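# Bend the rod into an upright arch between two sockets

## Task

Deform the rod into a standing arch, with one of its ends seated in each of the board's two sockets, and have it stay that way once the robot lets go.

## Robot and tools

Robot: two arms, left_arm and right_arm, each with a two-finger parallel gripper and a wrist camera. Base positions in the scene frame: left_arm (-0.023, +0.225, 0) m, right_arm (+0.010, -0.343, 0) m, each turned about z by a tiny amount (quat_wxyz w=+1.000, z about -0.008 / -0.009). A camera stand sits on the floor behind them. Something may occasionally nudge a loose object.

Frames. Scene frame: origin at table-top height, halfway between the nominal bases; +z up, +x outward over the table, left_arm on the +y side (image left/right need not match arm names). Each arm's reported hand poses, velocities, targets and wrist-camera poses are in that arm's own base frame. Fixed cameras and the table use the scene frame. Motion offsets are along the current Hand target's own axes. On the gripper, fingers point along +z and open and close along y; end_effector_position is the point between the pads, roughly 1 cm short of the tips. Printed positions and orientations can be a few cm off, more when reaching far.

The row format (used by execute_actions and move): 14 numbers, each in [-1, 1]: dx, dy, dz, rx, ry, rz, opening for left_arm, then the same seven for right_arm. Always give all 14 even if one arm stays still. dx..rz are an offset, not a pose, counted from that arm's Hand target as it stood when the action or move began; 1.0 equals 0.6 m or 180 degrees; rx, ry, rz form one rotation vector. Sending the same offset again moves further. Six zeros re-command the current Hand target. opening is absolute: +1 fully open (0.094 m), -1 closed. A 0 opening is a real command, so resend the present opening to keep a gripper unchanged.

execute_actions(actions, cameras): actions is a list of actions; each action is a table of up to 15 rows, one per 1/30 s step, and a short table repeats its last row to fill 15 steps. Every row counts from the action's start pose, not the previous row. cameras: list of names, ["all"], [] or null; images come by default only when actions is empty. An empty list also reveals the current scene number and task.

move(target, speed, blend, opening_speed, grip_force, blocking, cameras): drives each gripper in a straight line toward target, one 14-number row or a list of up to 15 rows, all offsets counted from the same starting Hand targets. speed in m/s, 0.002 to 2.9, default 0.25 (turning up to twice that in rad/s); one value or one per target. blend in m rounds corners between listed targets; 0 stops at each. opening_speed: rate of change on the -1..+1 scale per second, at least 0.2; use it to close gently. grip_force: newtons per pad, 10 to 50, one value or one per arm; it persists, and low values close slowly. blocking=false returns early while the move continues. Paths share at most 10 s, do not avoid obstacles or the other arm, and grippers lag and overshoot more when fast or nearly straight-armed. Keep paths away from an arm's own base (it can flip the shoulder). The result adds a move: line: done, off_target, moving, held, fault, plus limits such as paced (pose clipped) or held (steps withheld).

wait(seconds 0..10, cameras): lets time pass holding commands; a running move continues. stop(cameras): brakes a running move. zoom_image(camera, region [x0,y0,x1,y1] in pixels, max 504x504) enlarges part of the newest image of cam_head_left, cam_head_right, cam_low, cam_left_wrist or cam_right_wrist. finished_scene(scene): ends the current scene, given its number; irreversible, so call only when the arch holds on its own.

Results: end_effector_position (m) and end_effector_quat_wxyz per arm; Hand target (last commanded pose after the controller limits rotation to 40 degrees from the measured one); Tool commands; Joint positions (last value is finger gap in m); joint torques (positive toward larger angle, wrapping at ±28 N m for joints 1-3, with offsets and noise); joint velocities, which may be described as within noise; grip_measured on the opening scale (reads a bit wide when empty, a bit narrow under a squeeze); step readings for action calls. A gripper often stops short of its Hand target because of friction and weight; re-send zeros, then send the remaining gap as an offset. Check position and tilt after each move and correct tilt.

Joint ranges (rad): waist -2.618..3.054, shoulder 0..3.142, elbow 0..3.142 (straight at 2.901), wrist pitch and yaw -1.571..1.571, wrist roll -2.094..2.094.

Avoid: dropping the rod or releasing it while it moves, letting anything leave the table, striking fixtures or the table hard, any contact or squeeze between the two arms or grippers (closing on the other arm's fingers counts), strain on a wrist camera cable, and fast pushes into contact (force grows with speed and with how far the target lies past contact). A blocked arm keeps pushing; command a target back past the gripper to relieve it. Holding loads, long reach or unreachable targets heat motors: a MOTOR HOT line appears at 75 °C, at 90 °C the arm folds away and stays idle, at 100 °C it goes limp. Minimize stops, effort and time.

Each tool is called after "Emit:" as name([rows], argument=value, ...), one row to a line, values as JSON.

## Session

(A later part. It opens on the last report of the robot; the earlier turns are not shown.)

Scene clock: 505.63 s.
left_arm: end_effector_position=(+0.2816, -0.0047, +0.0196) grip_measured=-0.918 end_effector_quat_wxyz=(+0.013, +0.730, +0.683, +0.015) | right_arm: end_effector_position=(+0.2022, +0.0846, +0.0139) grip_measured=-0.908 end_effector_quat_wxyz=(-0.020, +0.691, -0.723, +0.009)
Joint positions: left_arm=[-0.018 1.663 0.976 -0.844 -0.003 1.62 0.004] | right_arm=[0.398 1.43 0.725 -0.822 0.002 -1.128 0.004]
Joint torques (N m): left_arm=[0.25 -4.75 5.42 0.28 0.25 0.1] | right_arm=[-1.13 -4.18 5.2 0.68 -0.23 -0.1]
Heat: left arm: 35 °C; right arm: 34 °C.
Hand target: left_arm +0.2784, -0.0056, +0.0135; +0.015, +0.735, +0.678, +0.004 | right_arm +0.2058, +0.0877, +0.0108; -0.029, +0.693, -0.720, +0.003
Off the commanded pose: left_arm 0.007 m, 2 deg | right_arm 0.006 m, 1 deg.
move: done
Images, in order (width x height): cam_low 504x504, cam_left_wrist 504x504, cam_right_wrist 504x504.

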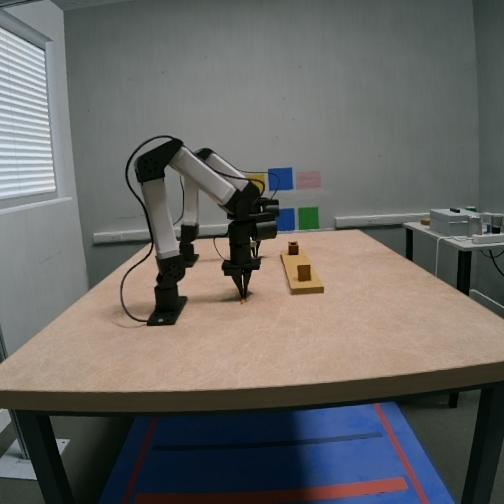

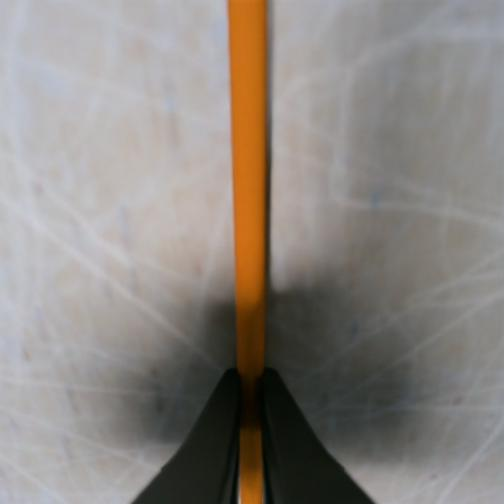

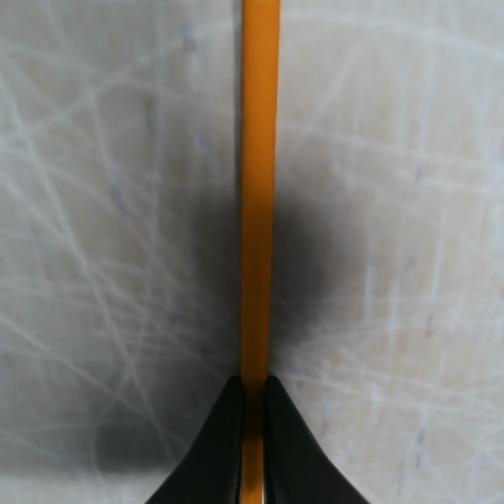

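Emit:
move(target=[0, 0, -0.1333, 0, 0, 0, -1.0, 0, 0, -0.1333, 0, 0, 0, -1.0], speed=0.1, cameras=["all"])

Scene clock: 544.70 s.
left_arm: end_effector_position=(+0.2701, -0.0037, +0.0808) grip_measured=-0.918 end_effector_quat_wxyz=(-0.003, +0.730, +0.684, -0.004) | right_arm: end_effector_position=(+0.1994, +0.0830, +0.0800) grip_measured=-0.908 end_effector_quat_wxyz=(-0.013, +0.694, -0.720, +0.005)
Joint positions: left_arm=[-0.013 1.59 1.156 -1.146 0 1.623 0.004] | right_arm=[0.394 1.343 0.933 -1.132 -0.001 -1.14 0.004]
Joint torques (N m): left_arm=[0.25 -6.98 10.15 -0.05 0.21 0.15] | right_arm=[-1.29 -7.08 8.53 0.17 -0.22 -0.1]
Heat: left arm: 35 °C; right arm: 34 °C.
Hand target: left_arm +0.2762, -0.0042, +0.0934; +0.015, +0.735, +0.678, +0.004 | right_arm +0.2021, +0.0848, +0.0906; -0.029, +0.693, -0.720, +0.003
Off the commanded pose: left_arm 0.014 m, 2 deg | right_arm 0.011 m, 2 deg.
move: off_target (left_arm, right_arm)

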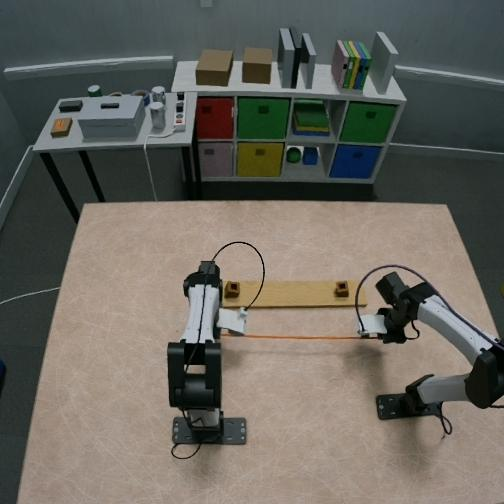

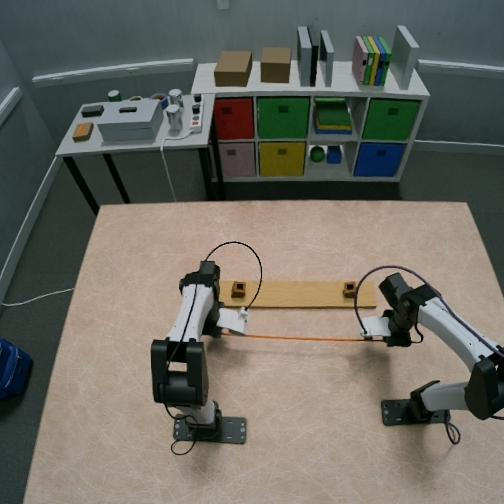

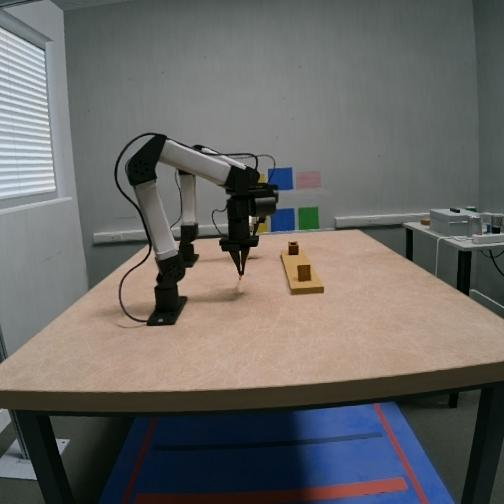

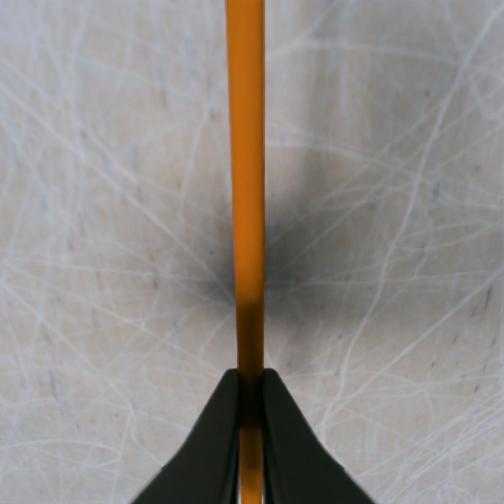

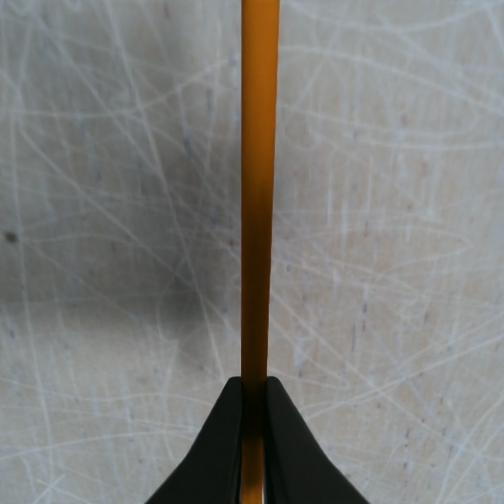

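Emit:
move(target=[0.0047, 0.0834, -0.2090, -0.4911, 0.0240, -0.0162, -1.0, -0.0133, -0.1525, -0.2083, 0.4855, -0.0004, -0.0186, -1.0], speed=0.15, cameras=["all"])

Scene clock: 580.50 s.
left_arm: end_effector_position=(+0.3234, -0.0009, +0.2141) grip_measured=-0.918 end_effector_quat_wxyz=(+0.482, +0.516, +0.508, +0.495) | right_arm: end_effector_position=(+0.2865, +0.0848, +0.2111) grip_measured=-0.908 end_effector_quat_wxyz=(+0.482, -0.517, +0.505, -0.496)
Joint positions: left_arm=[-0.013 0.796 0.248 0.501 -0.018 1.591 0.004] | right_arm=[0.647 0.736 0.224 0.456 0.648 -1.564 0.004]
Joint torques (N m): left_arm=[-1.26 -0.25 7.17 2.78 -0.04 -0.34] | right_arm=[-1.17 -0.28 6.61 2.63 -0.11 -0.05]
Heat: left arm: 35 °C; right arm: 36 °C.
Hand target: left_arm +0.3231, -0.0032, +0.2202; +0.500, +0.500, +0.500, +0.500 | right_arm +0.2880, +0.0848, +0.2199; +0.500, -0.500, +0.500, -0.500
Off the commanded pose: left_arm 0.006 m, 3 deg | right_arm 0.009 m, 3 deg.
move: off_target (left_arm, right_arm)

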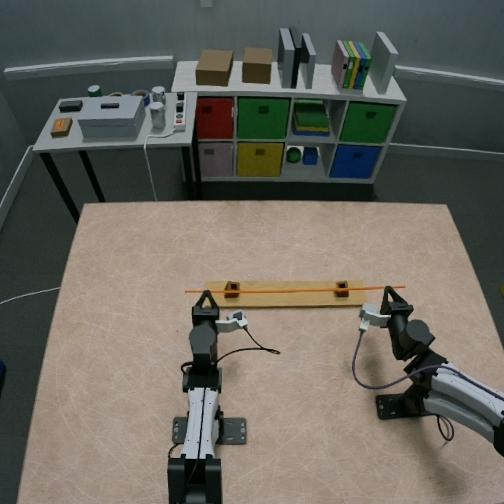

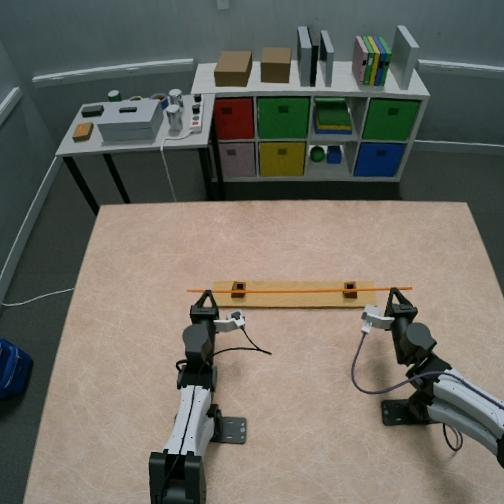

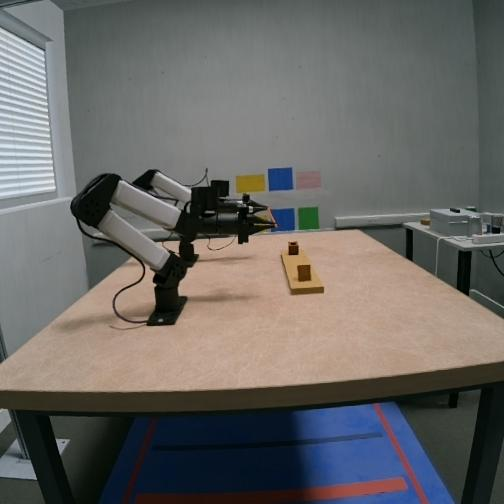

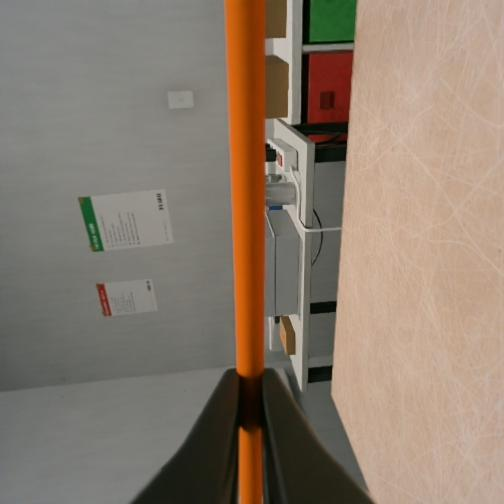

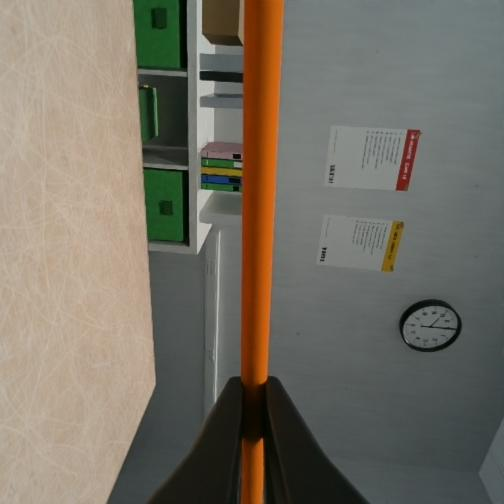

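Emit:
zoom_image(camera="cam_head_left", region=[175, 260, 255, 340])

Emit:
zoom_image(camera="cam_head_left", region=[340, 260, 420, 340])

Emit:
zoom_image(camera="cam_head_right", region=[175, 260, 255, 340])

Emit:
zoom_image(camera="cam_head_right", region=[340, 260, 420, 340])

Emit:
zoom_image(camera="cam_low", region=[180, 170, 330, 320])

Scaled by 6.300.

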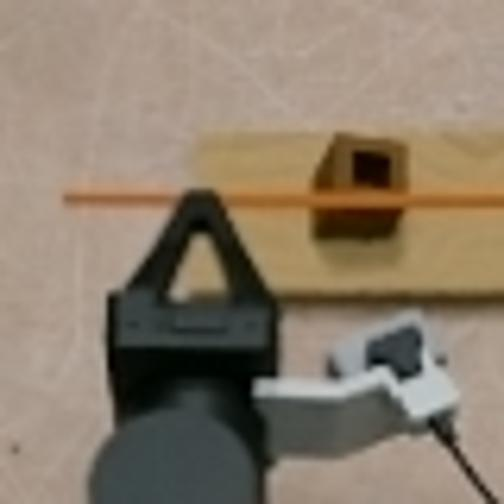

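Scaled by 6.300.

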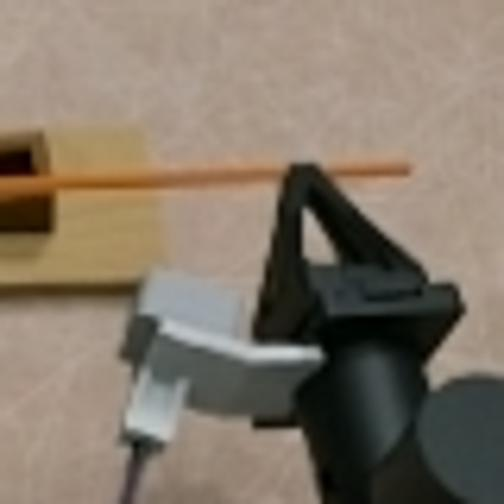

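Scaled by 6.300.

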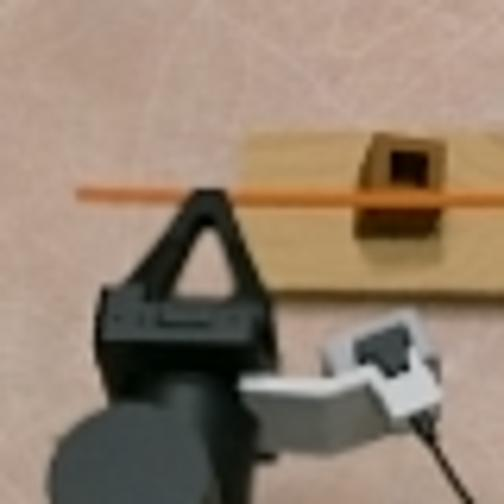

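Scaled by 6.300.

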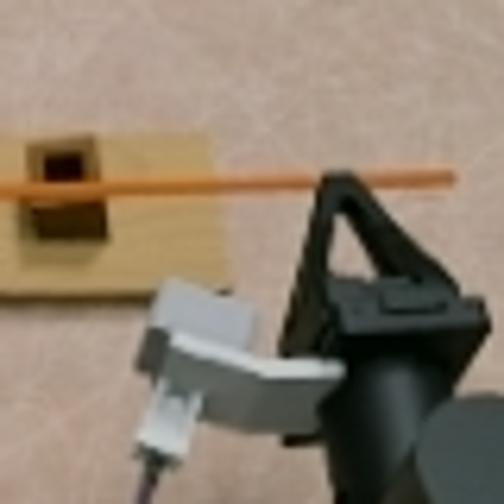

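Scaled by 3.360.

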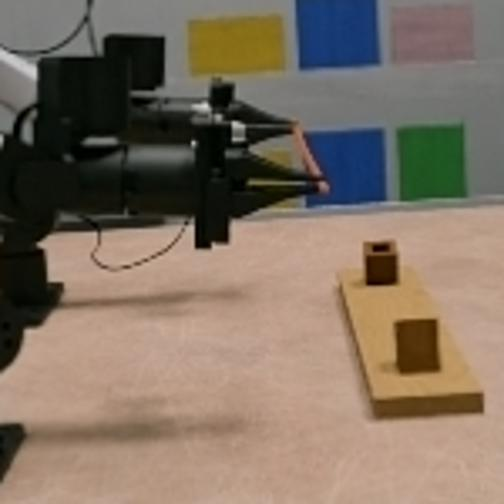

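Emit:
move(target=[-0.0183, 0, 0, -0.0146, -0.0039, -0.1666, -1.0, -0.0183, 0, 0, 0.0137, -0.0037, 0.1666, -1.0], speed=0.12, cameras=["all"])

Scene clock: 662.77 s.
left_arm: end_effector_position=(+0.3244, -0.0117, +0.2127) grip_measured=-0.918 end_effector_quat_wxyz=(+0.601, +0.368, +0.606, +0.369) | right_arm: end_effector_position=(+0.2888, +0.0944, +0.2087) grip_measured=-0.908 end_effector_quat_wxyz=(+0.595, -0.380, +0.601, -0.374)
Joint positions: left_arm=[-0.084 0.839 0.21 0.622 -0.089 1.095 0.004] | right_arm=[0.686 0.826 0.196 0.617 0.683 -1.116 0.004]
Joint torques (N m): left_arm=[-1.37 -0.4 7.04 2.83 -0.05 -0.6] | right_arm=[0.39 -0.73 6.48 2.7 0.09 0.32]
Heat: left arm: 38 °C; right arm: 45 °C.
Hand target: left_arm +0.3231, -0.0142, +0.2201; +0.626, +0.345, +0.598, +0.362 | right_arm +0.2880, +0.0957, +0.2199; +0.626, -0.346, +0.599, -0.361
Off the commanded pose: left_arm 0.008 m, 4 deg | right_arm 0.011 m, 5 deg.
move: off_target (left_arm, right_arm)

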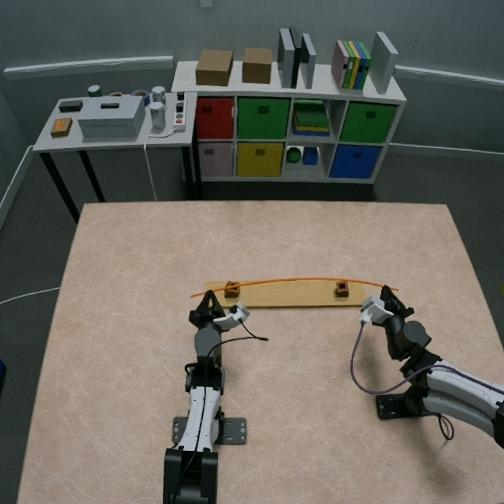

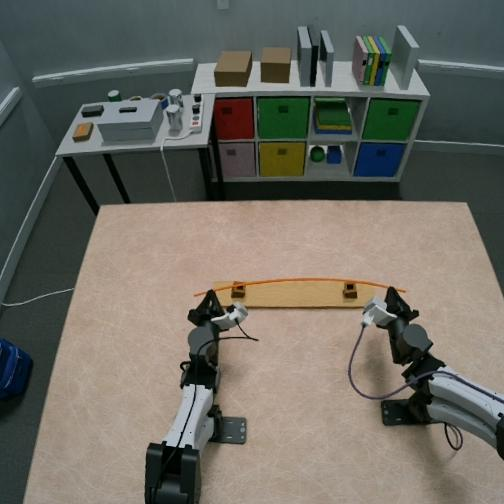

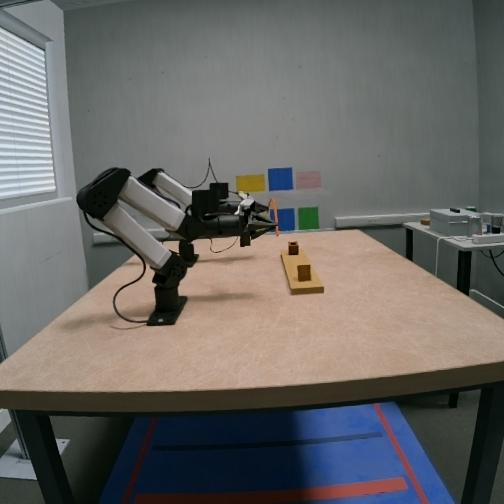

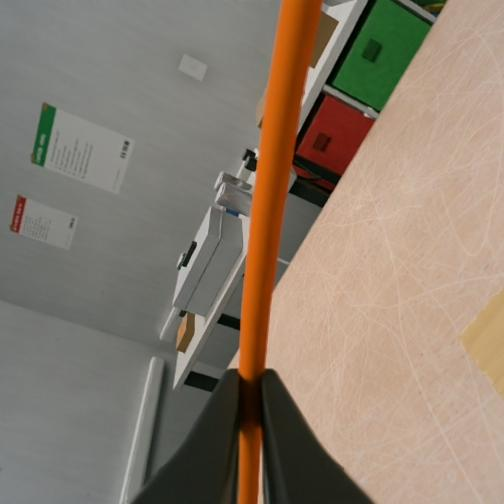

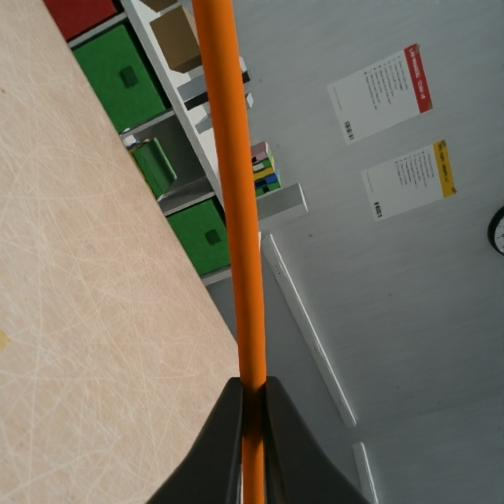

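Emit:
move(target=[-0.0382, -0.0221, 0, 0, 0, -0.1806, -1.0, -0.0498, 0.0288, 0, 0, 0, 0.1861, -1.0], speed=0.12, cameras=["all"])

Scene clock: 699.03 s.
left_arm: end_effector_position=(+0.3236, -0.0371, +0.2050) grip_measured=-0.918 end_effector_quat_wxyz=(+0.669, +0.197, +0.690, +0.196) | right_arm: end_effector_position=(+0.2848, +0.1223, +0.1916) grip_measured=-0.908 end_effector_quat_wxyz=(+0.661, -0.211, +0.690, -0.208)
Joint positions: left_arm=[-0.251 0.874 0.21 0.635 -0.259 0.555 0.004] | right_arm=[0.839 1.002 0.207 0.735 0.846 -0.556 0.004]
Joint torques (N m): left_arm=[-1.4 -0.62 7.94 2.94 -0.02 -0.83] | right_arm=[0.5 -1.61 9.83 2.74 0.07 0.44]
Heat: left arm: 43 °C; right arm: 49 °C.
Hand target: left_arm +0.3231, -0.0407, +0.2202; +0.703, +0.163, +0.671, +0.172 | right_arm +0.2880, +0.1302, +0.2199; +0.703, -0.159, +0.673, -0.165
Off the commanded pose: left_arm 0.016 m, 6 deg | right_arm 0.030 m, 9 deg.
move: off_target (left_arm, right_arm)

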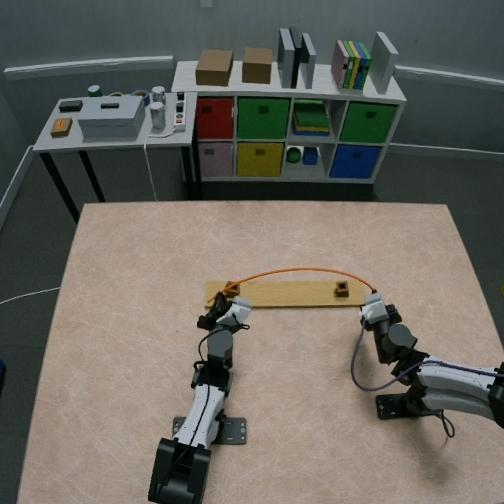

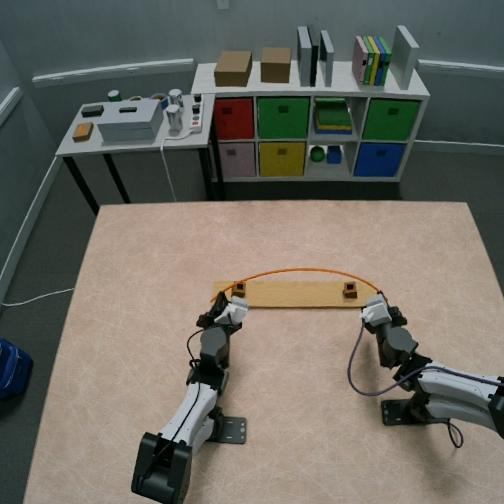

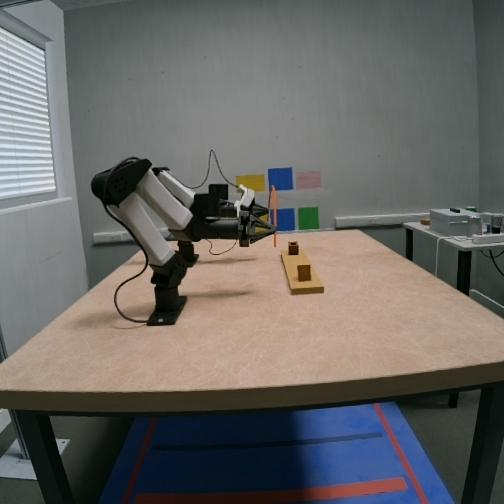

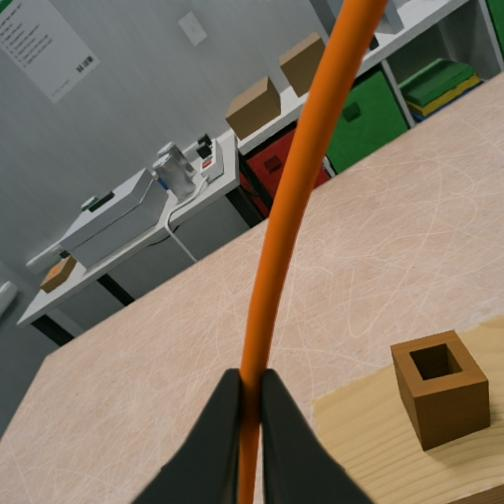

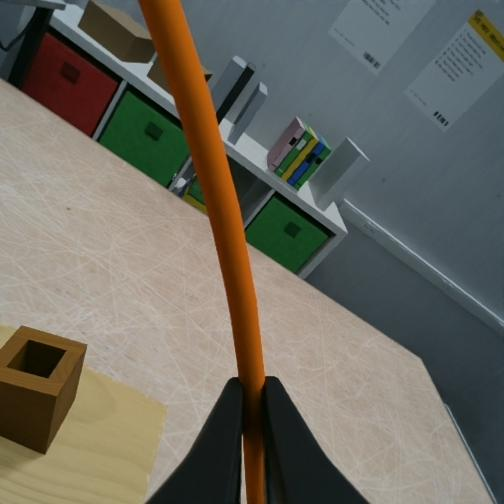

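Emit:
zoom_image(camera="cam_left_wrist", region=[340, 300, 504, 464])

Emit:
zoom_image(camera="cam_right_wrist", region=[0, 300, 164, 464])

Emit:
zoom_image(camera="cam_head_left", region=[190, 250, 290, 350])

Emit:
zoom_image(camera="cam_head_left", region=[310, 250, 410, 350])

Emit:
zoom_image(camera="cam_low", region=[180, 170, 330, 320])

Scaled by 3.073.

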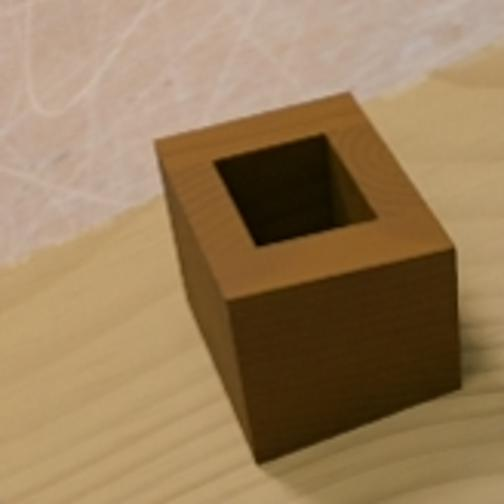

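Scaled by 3.073.

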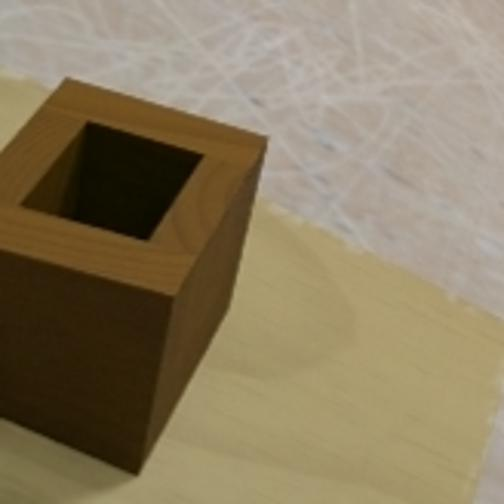

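Scaled by 5.040.

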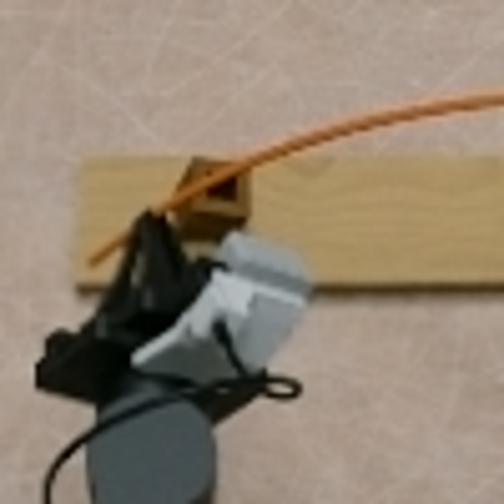

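Scaled by 5.040.

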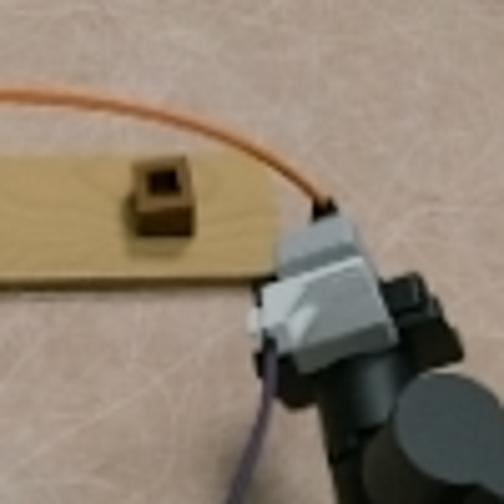

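Scaled by 3.360.

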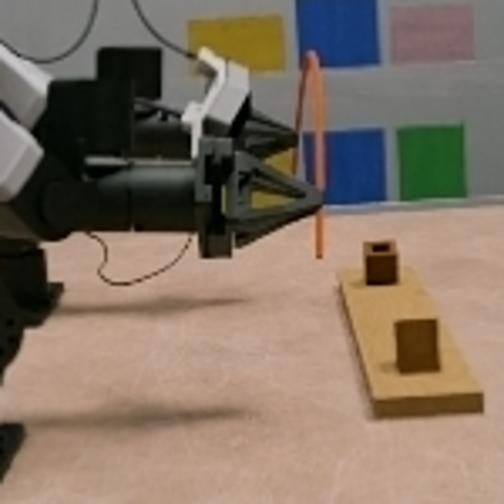

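Emit:
zoom_image(camera="cam_low", region=[270, 230, 330, 300])

Emit:
zoom_image(camera="cam_low", region=[230, 180, 310, 260])

Scaled by 7.200.

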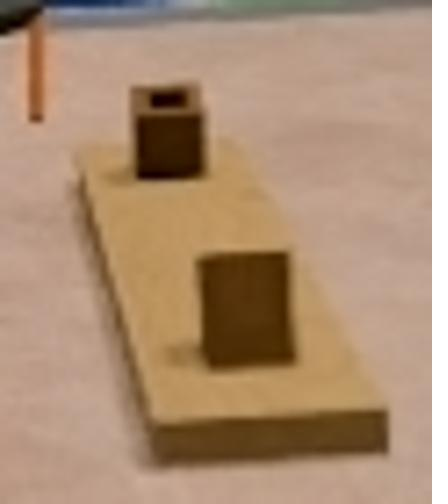

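Scaled by 6.300.

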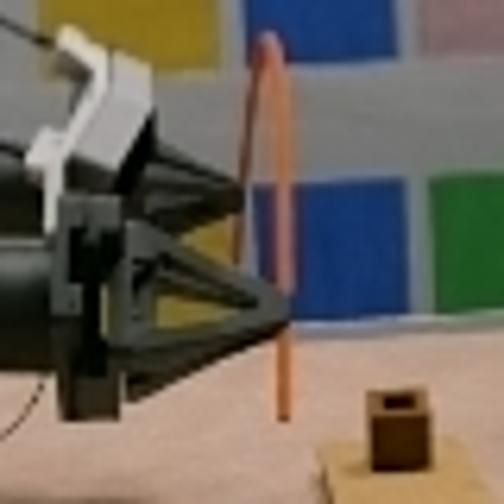

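Emit:
move(target=[-0.045, -0.0193, 0.0515, 0, 0, -0.1944, -1.0, -0.0635, 0.0577, 0.0517, 0, 0, 0.2139, -1.0], speed=0.12, cameras=["all"])

Scene clock: 903.73 s.
left_arm: end_effector_position=(+0.3458, -0.0625, +0.2037) grip_measured=-0.918 end_effector_quat_wxyz=(+0.682, +0.005, +0.731, -0.011) | right_arm: end_effector_position=(+0.3137, +0.1729, +0.2057) grip_measured=-0.908 end_effector_quat_wxyz=(+0.685, -0.003, +0.729, +0.010)
Joint positions: left_arm=[-0.327 1.039 0.304 0.662 -0.303 -0.031 0.004] | right_arm=[0.881 1.25 0.42 0.735 0.86 0.084 0.004]
Joint torques (N m): left_arm=[-1.2 -1.48 12.27 2.93 -0.2 -1.02] | right_arm=[0.24 -3.89 10.02 2.99 0.25 0.7]
Heat: left arm: 48 °C; right arm: 55 °C.
Hand target: left_arm +0.3531, -0.0634, +0.2401; +0.722, -0.046, +0.689, -0.047 | right_arm +0.3181, +0.1782, +0.2398; +0.719, +0.072, +0.688, +0.076
Off the commanded pose: left_arm 0.037 m, 10 deg | right_arm 0.035 m, 13 deg.
move: off_target (left_arm, right_arm)

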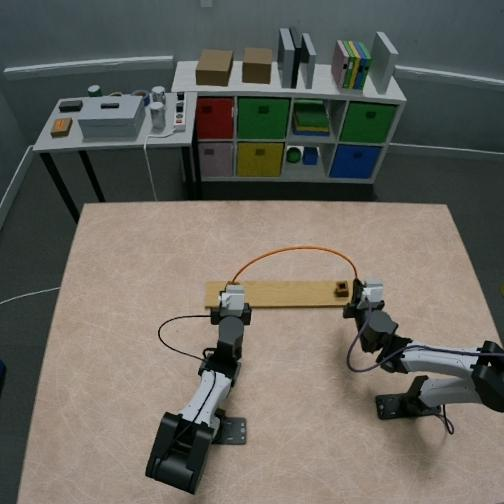

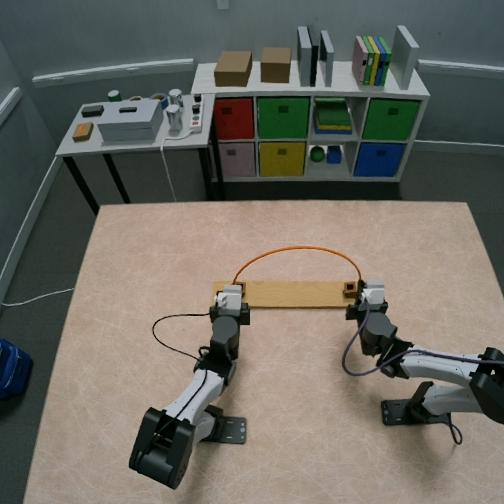

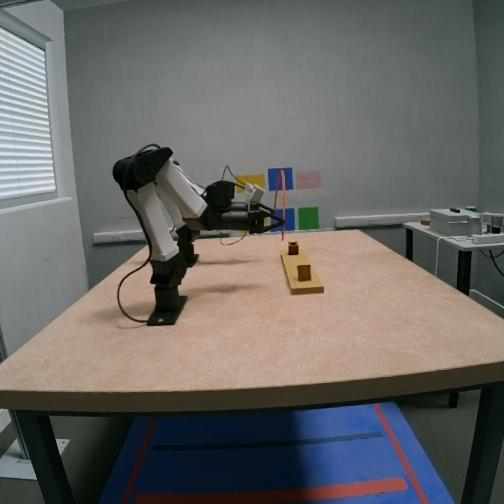

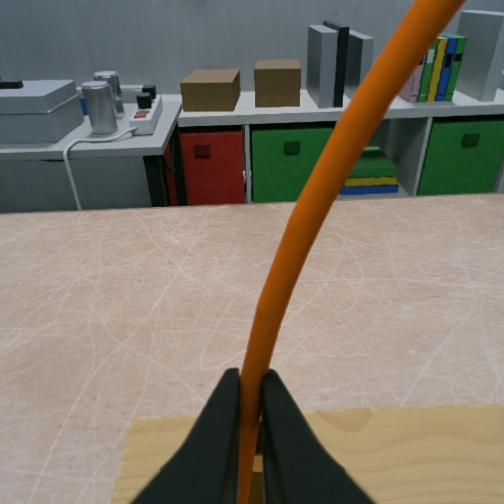

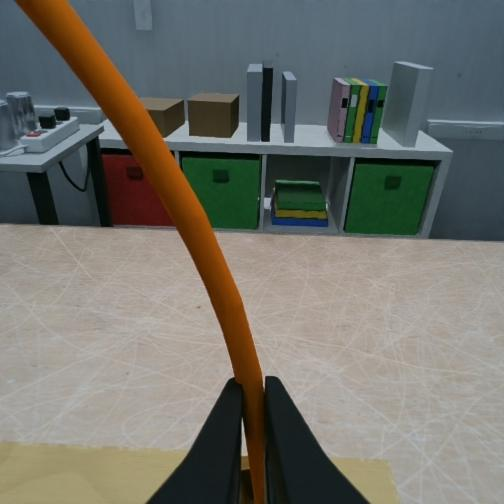

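Emit:
zoom_image(camera="cam_left_wrist", region=[170, 340, 334, 504])

Emit:
zoom_image(camera="cam_right_wrist", region=[170, 340, 334, 504])

Emit:
zoom_image(camera="cam_low", region=[220, 150, 340, 310])

Emit:
zoom_image(camera="cam_head_left", region=[190, 230, 390, 330])

Emit:
zoom_image(camera="cam_head_right", region=[190, 230, 390, 330])

Scaled by 3.073.

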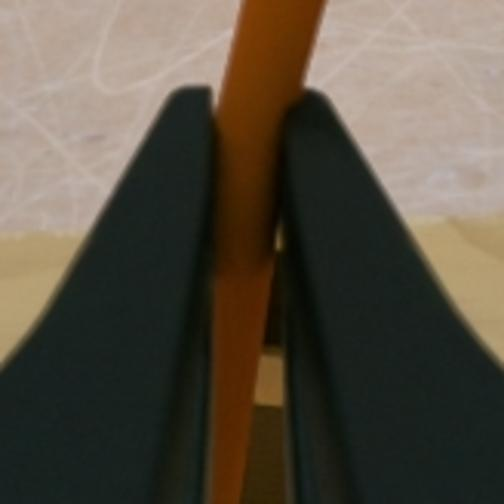

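Scaled by 3.073.

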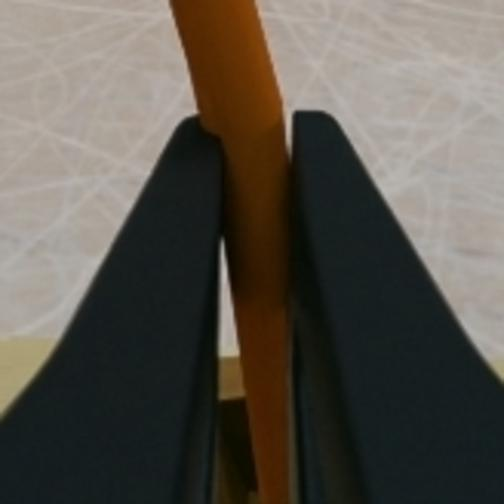

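Scaled by 3.150.

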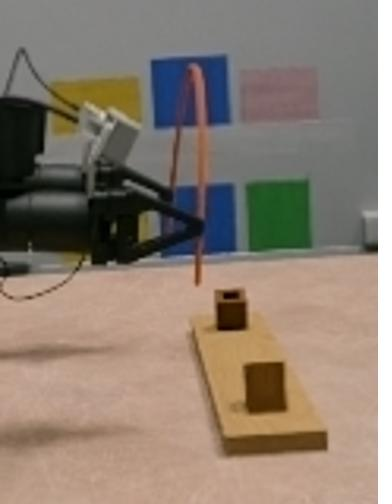

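Scaled by 2.520.

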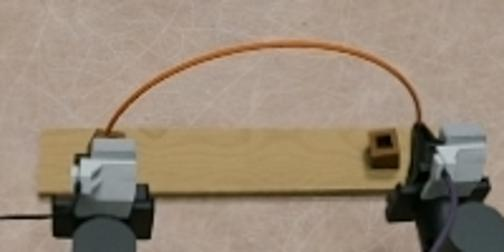

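Scaled by 2.520.

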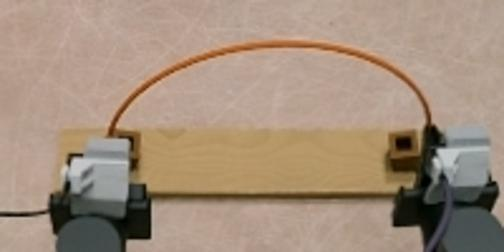

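Emit:
move(target=[0.0038, 0.0004, 0.0833, 0, -0.0217, -0.028, -1.0, 0.0014, -0.0055, 0.0583, 0, -0.0217, 0.028, -1.0], speed=0.1, cameras=["all"])

Emit:
zoom_image(camera="cam_low", region=[250, 200, 330, 300])

Emit:
zoom_image(camera="cam_left_wrist", region=[170, 340, 334, 504])

Emit:
zoom_image(camera="cam_right_wrist", region=[170, 340, 334, 504])

Emit:
zoom_image(camera="cam_head_left", region=[190, 230, 390, 330])

Emit:
zoom_image(camera="cam_head_right", region=[190, 230, 390, 330])

Scene clock: 985.07 s.
left_arm: end_effector_position=(+0.3948, -0.0681, +0.2071) grip_measured=-0.918 end_effector_quat_wxyz=(+0.707, -0.027, +0.706, -0.038) | right_arm: end_effector_position=(+0.3460, +0.1751, +0.2052) grip_measured=-0.908 end_effector_quat_wxyz=(+0.703, +0.034, +0.709, +0.041)
Joint positions: left_arm=[-0.287 1.364 0.409 0.957 -0.271 -0.092 0.004] | right_arm=[0.79 1.424 0.459 0.953 0.78 0.114 0.004]
Joint torques (N m): left_arm=[0.61 -3.14 11.26 2.84 -0.01 -1.11] | right_arm=[-1.51 -5.09 9.32 3.05 0.01 0.69]
Heat: left arm: 55 °C; right arm: 61 °C.
Hand target: left_arm +0.4031, -0.0634, +0.2402; +0.742, -0.078, +0.661, -0.077 | right_arm +0.3531, +0.1752, +0.2399; +0.738, +0.105, +0.659, +0.105
Off the commanded pose: left_arm 0.034 m, 10 deg | right_arm 0.035 m, 13 deg.
move: off_target (left_arm, right_arm)

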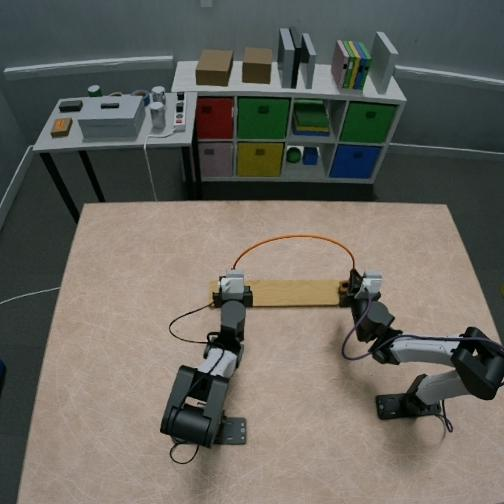

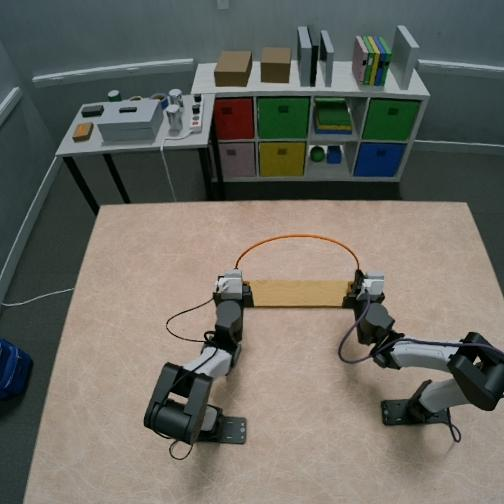

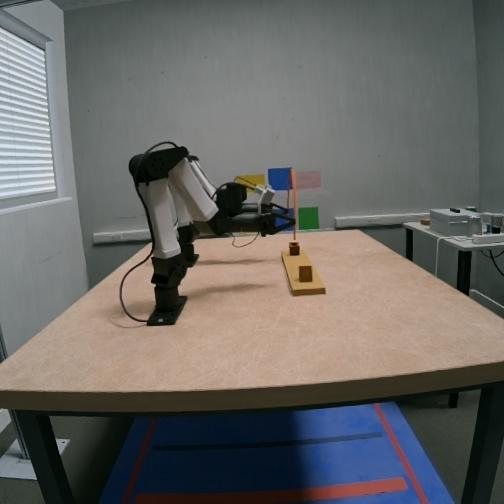

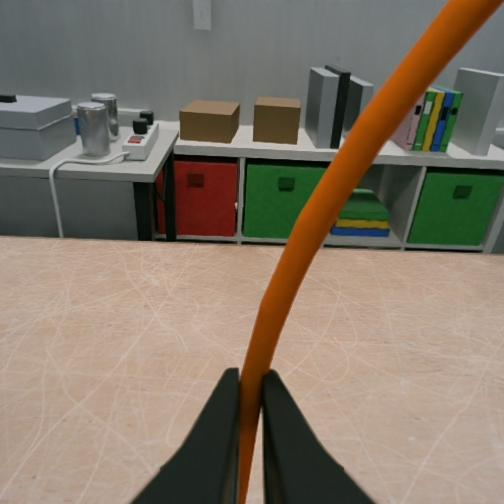

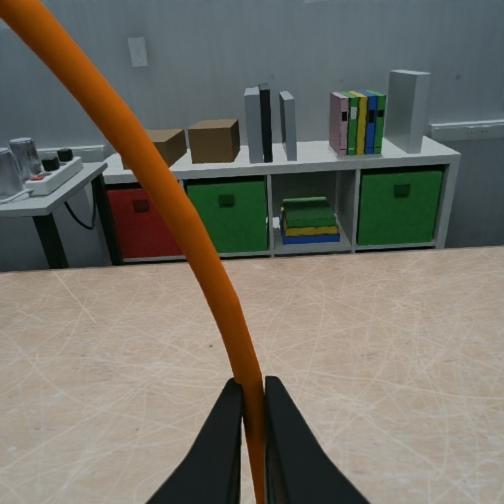

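Scaled by 5.040.

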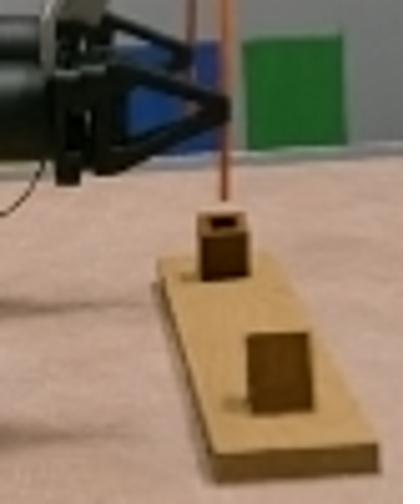

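Scaled by 3.073.

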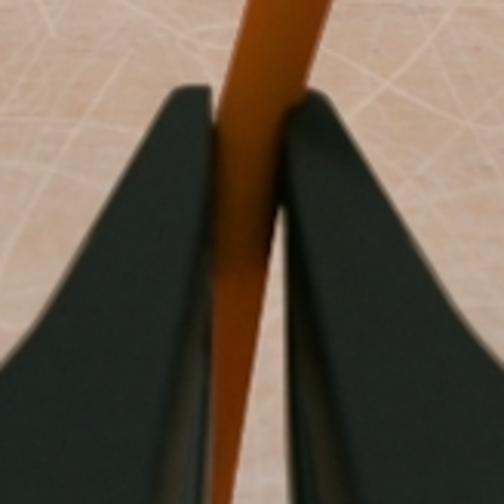

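Scaled by 3.073.

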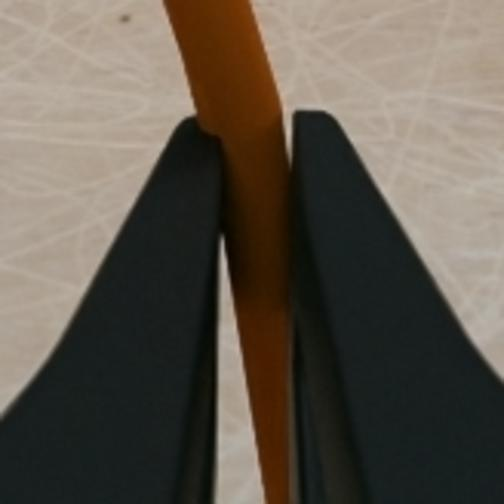

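Scaled by 2.520.

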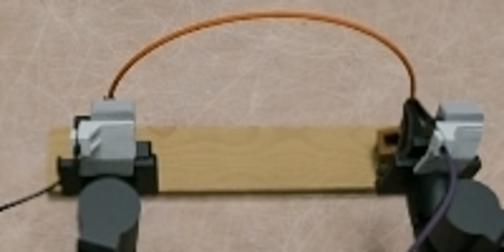

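Scaled by 2.520.

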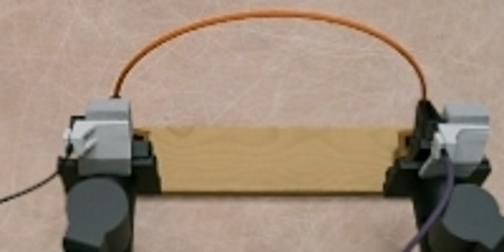

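Emit:
zoom_image(camera="cam_head_left", region=[190, 255, 270, 335])

Emit:
zoom_image(camera="cam_head_left", region=[320, 255, 400, 335])

Emit:
zoom_image(camera="cam_low", region=[270, 230, 330, 300])

Scaled by 6.300.

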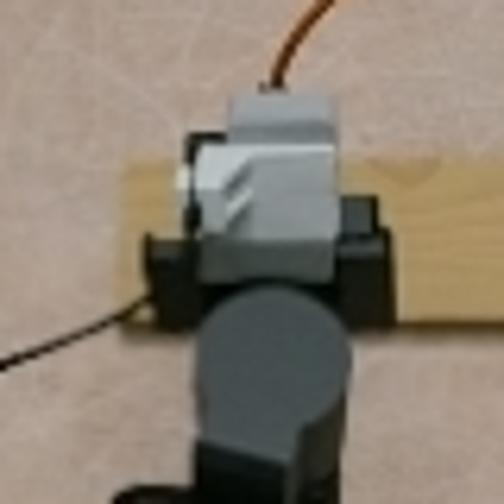

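Scaled by 6.300.

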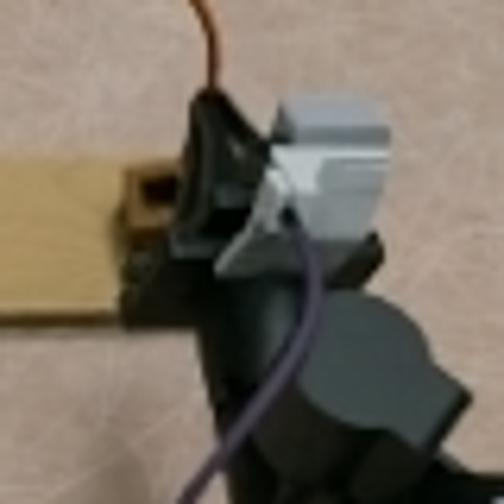

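Scaled by 7.200.

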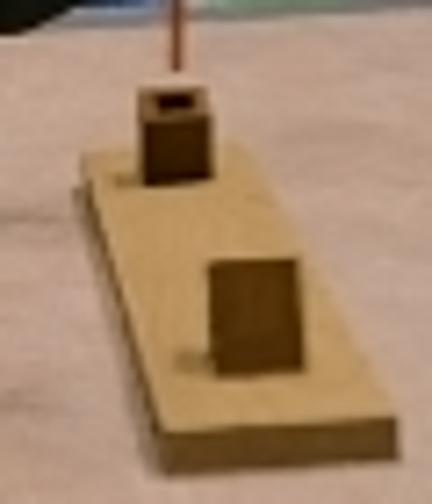

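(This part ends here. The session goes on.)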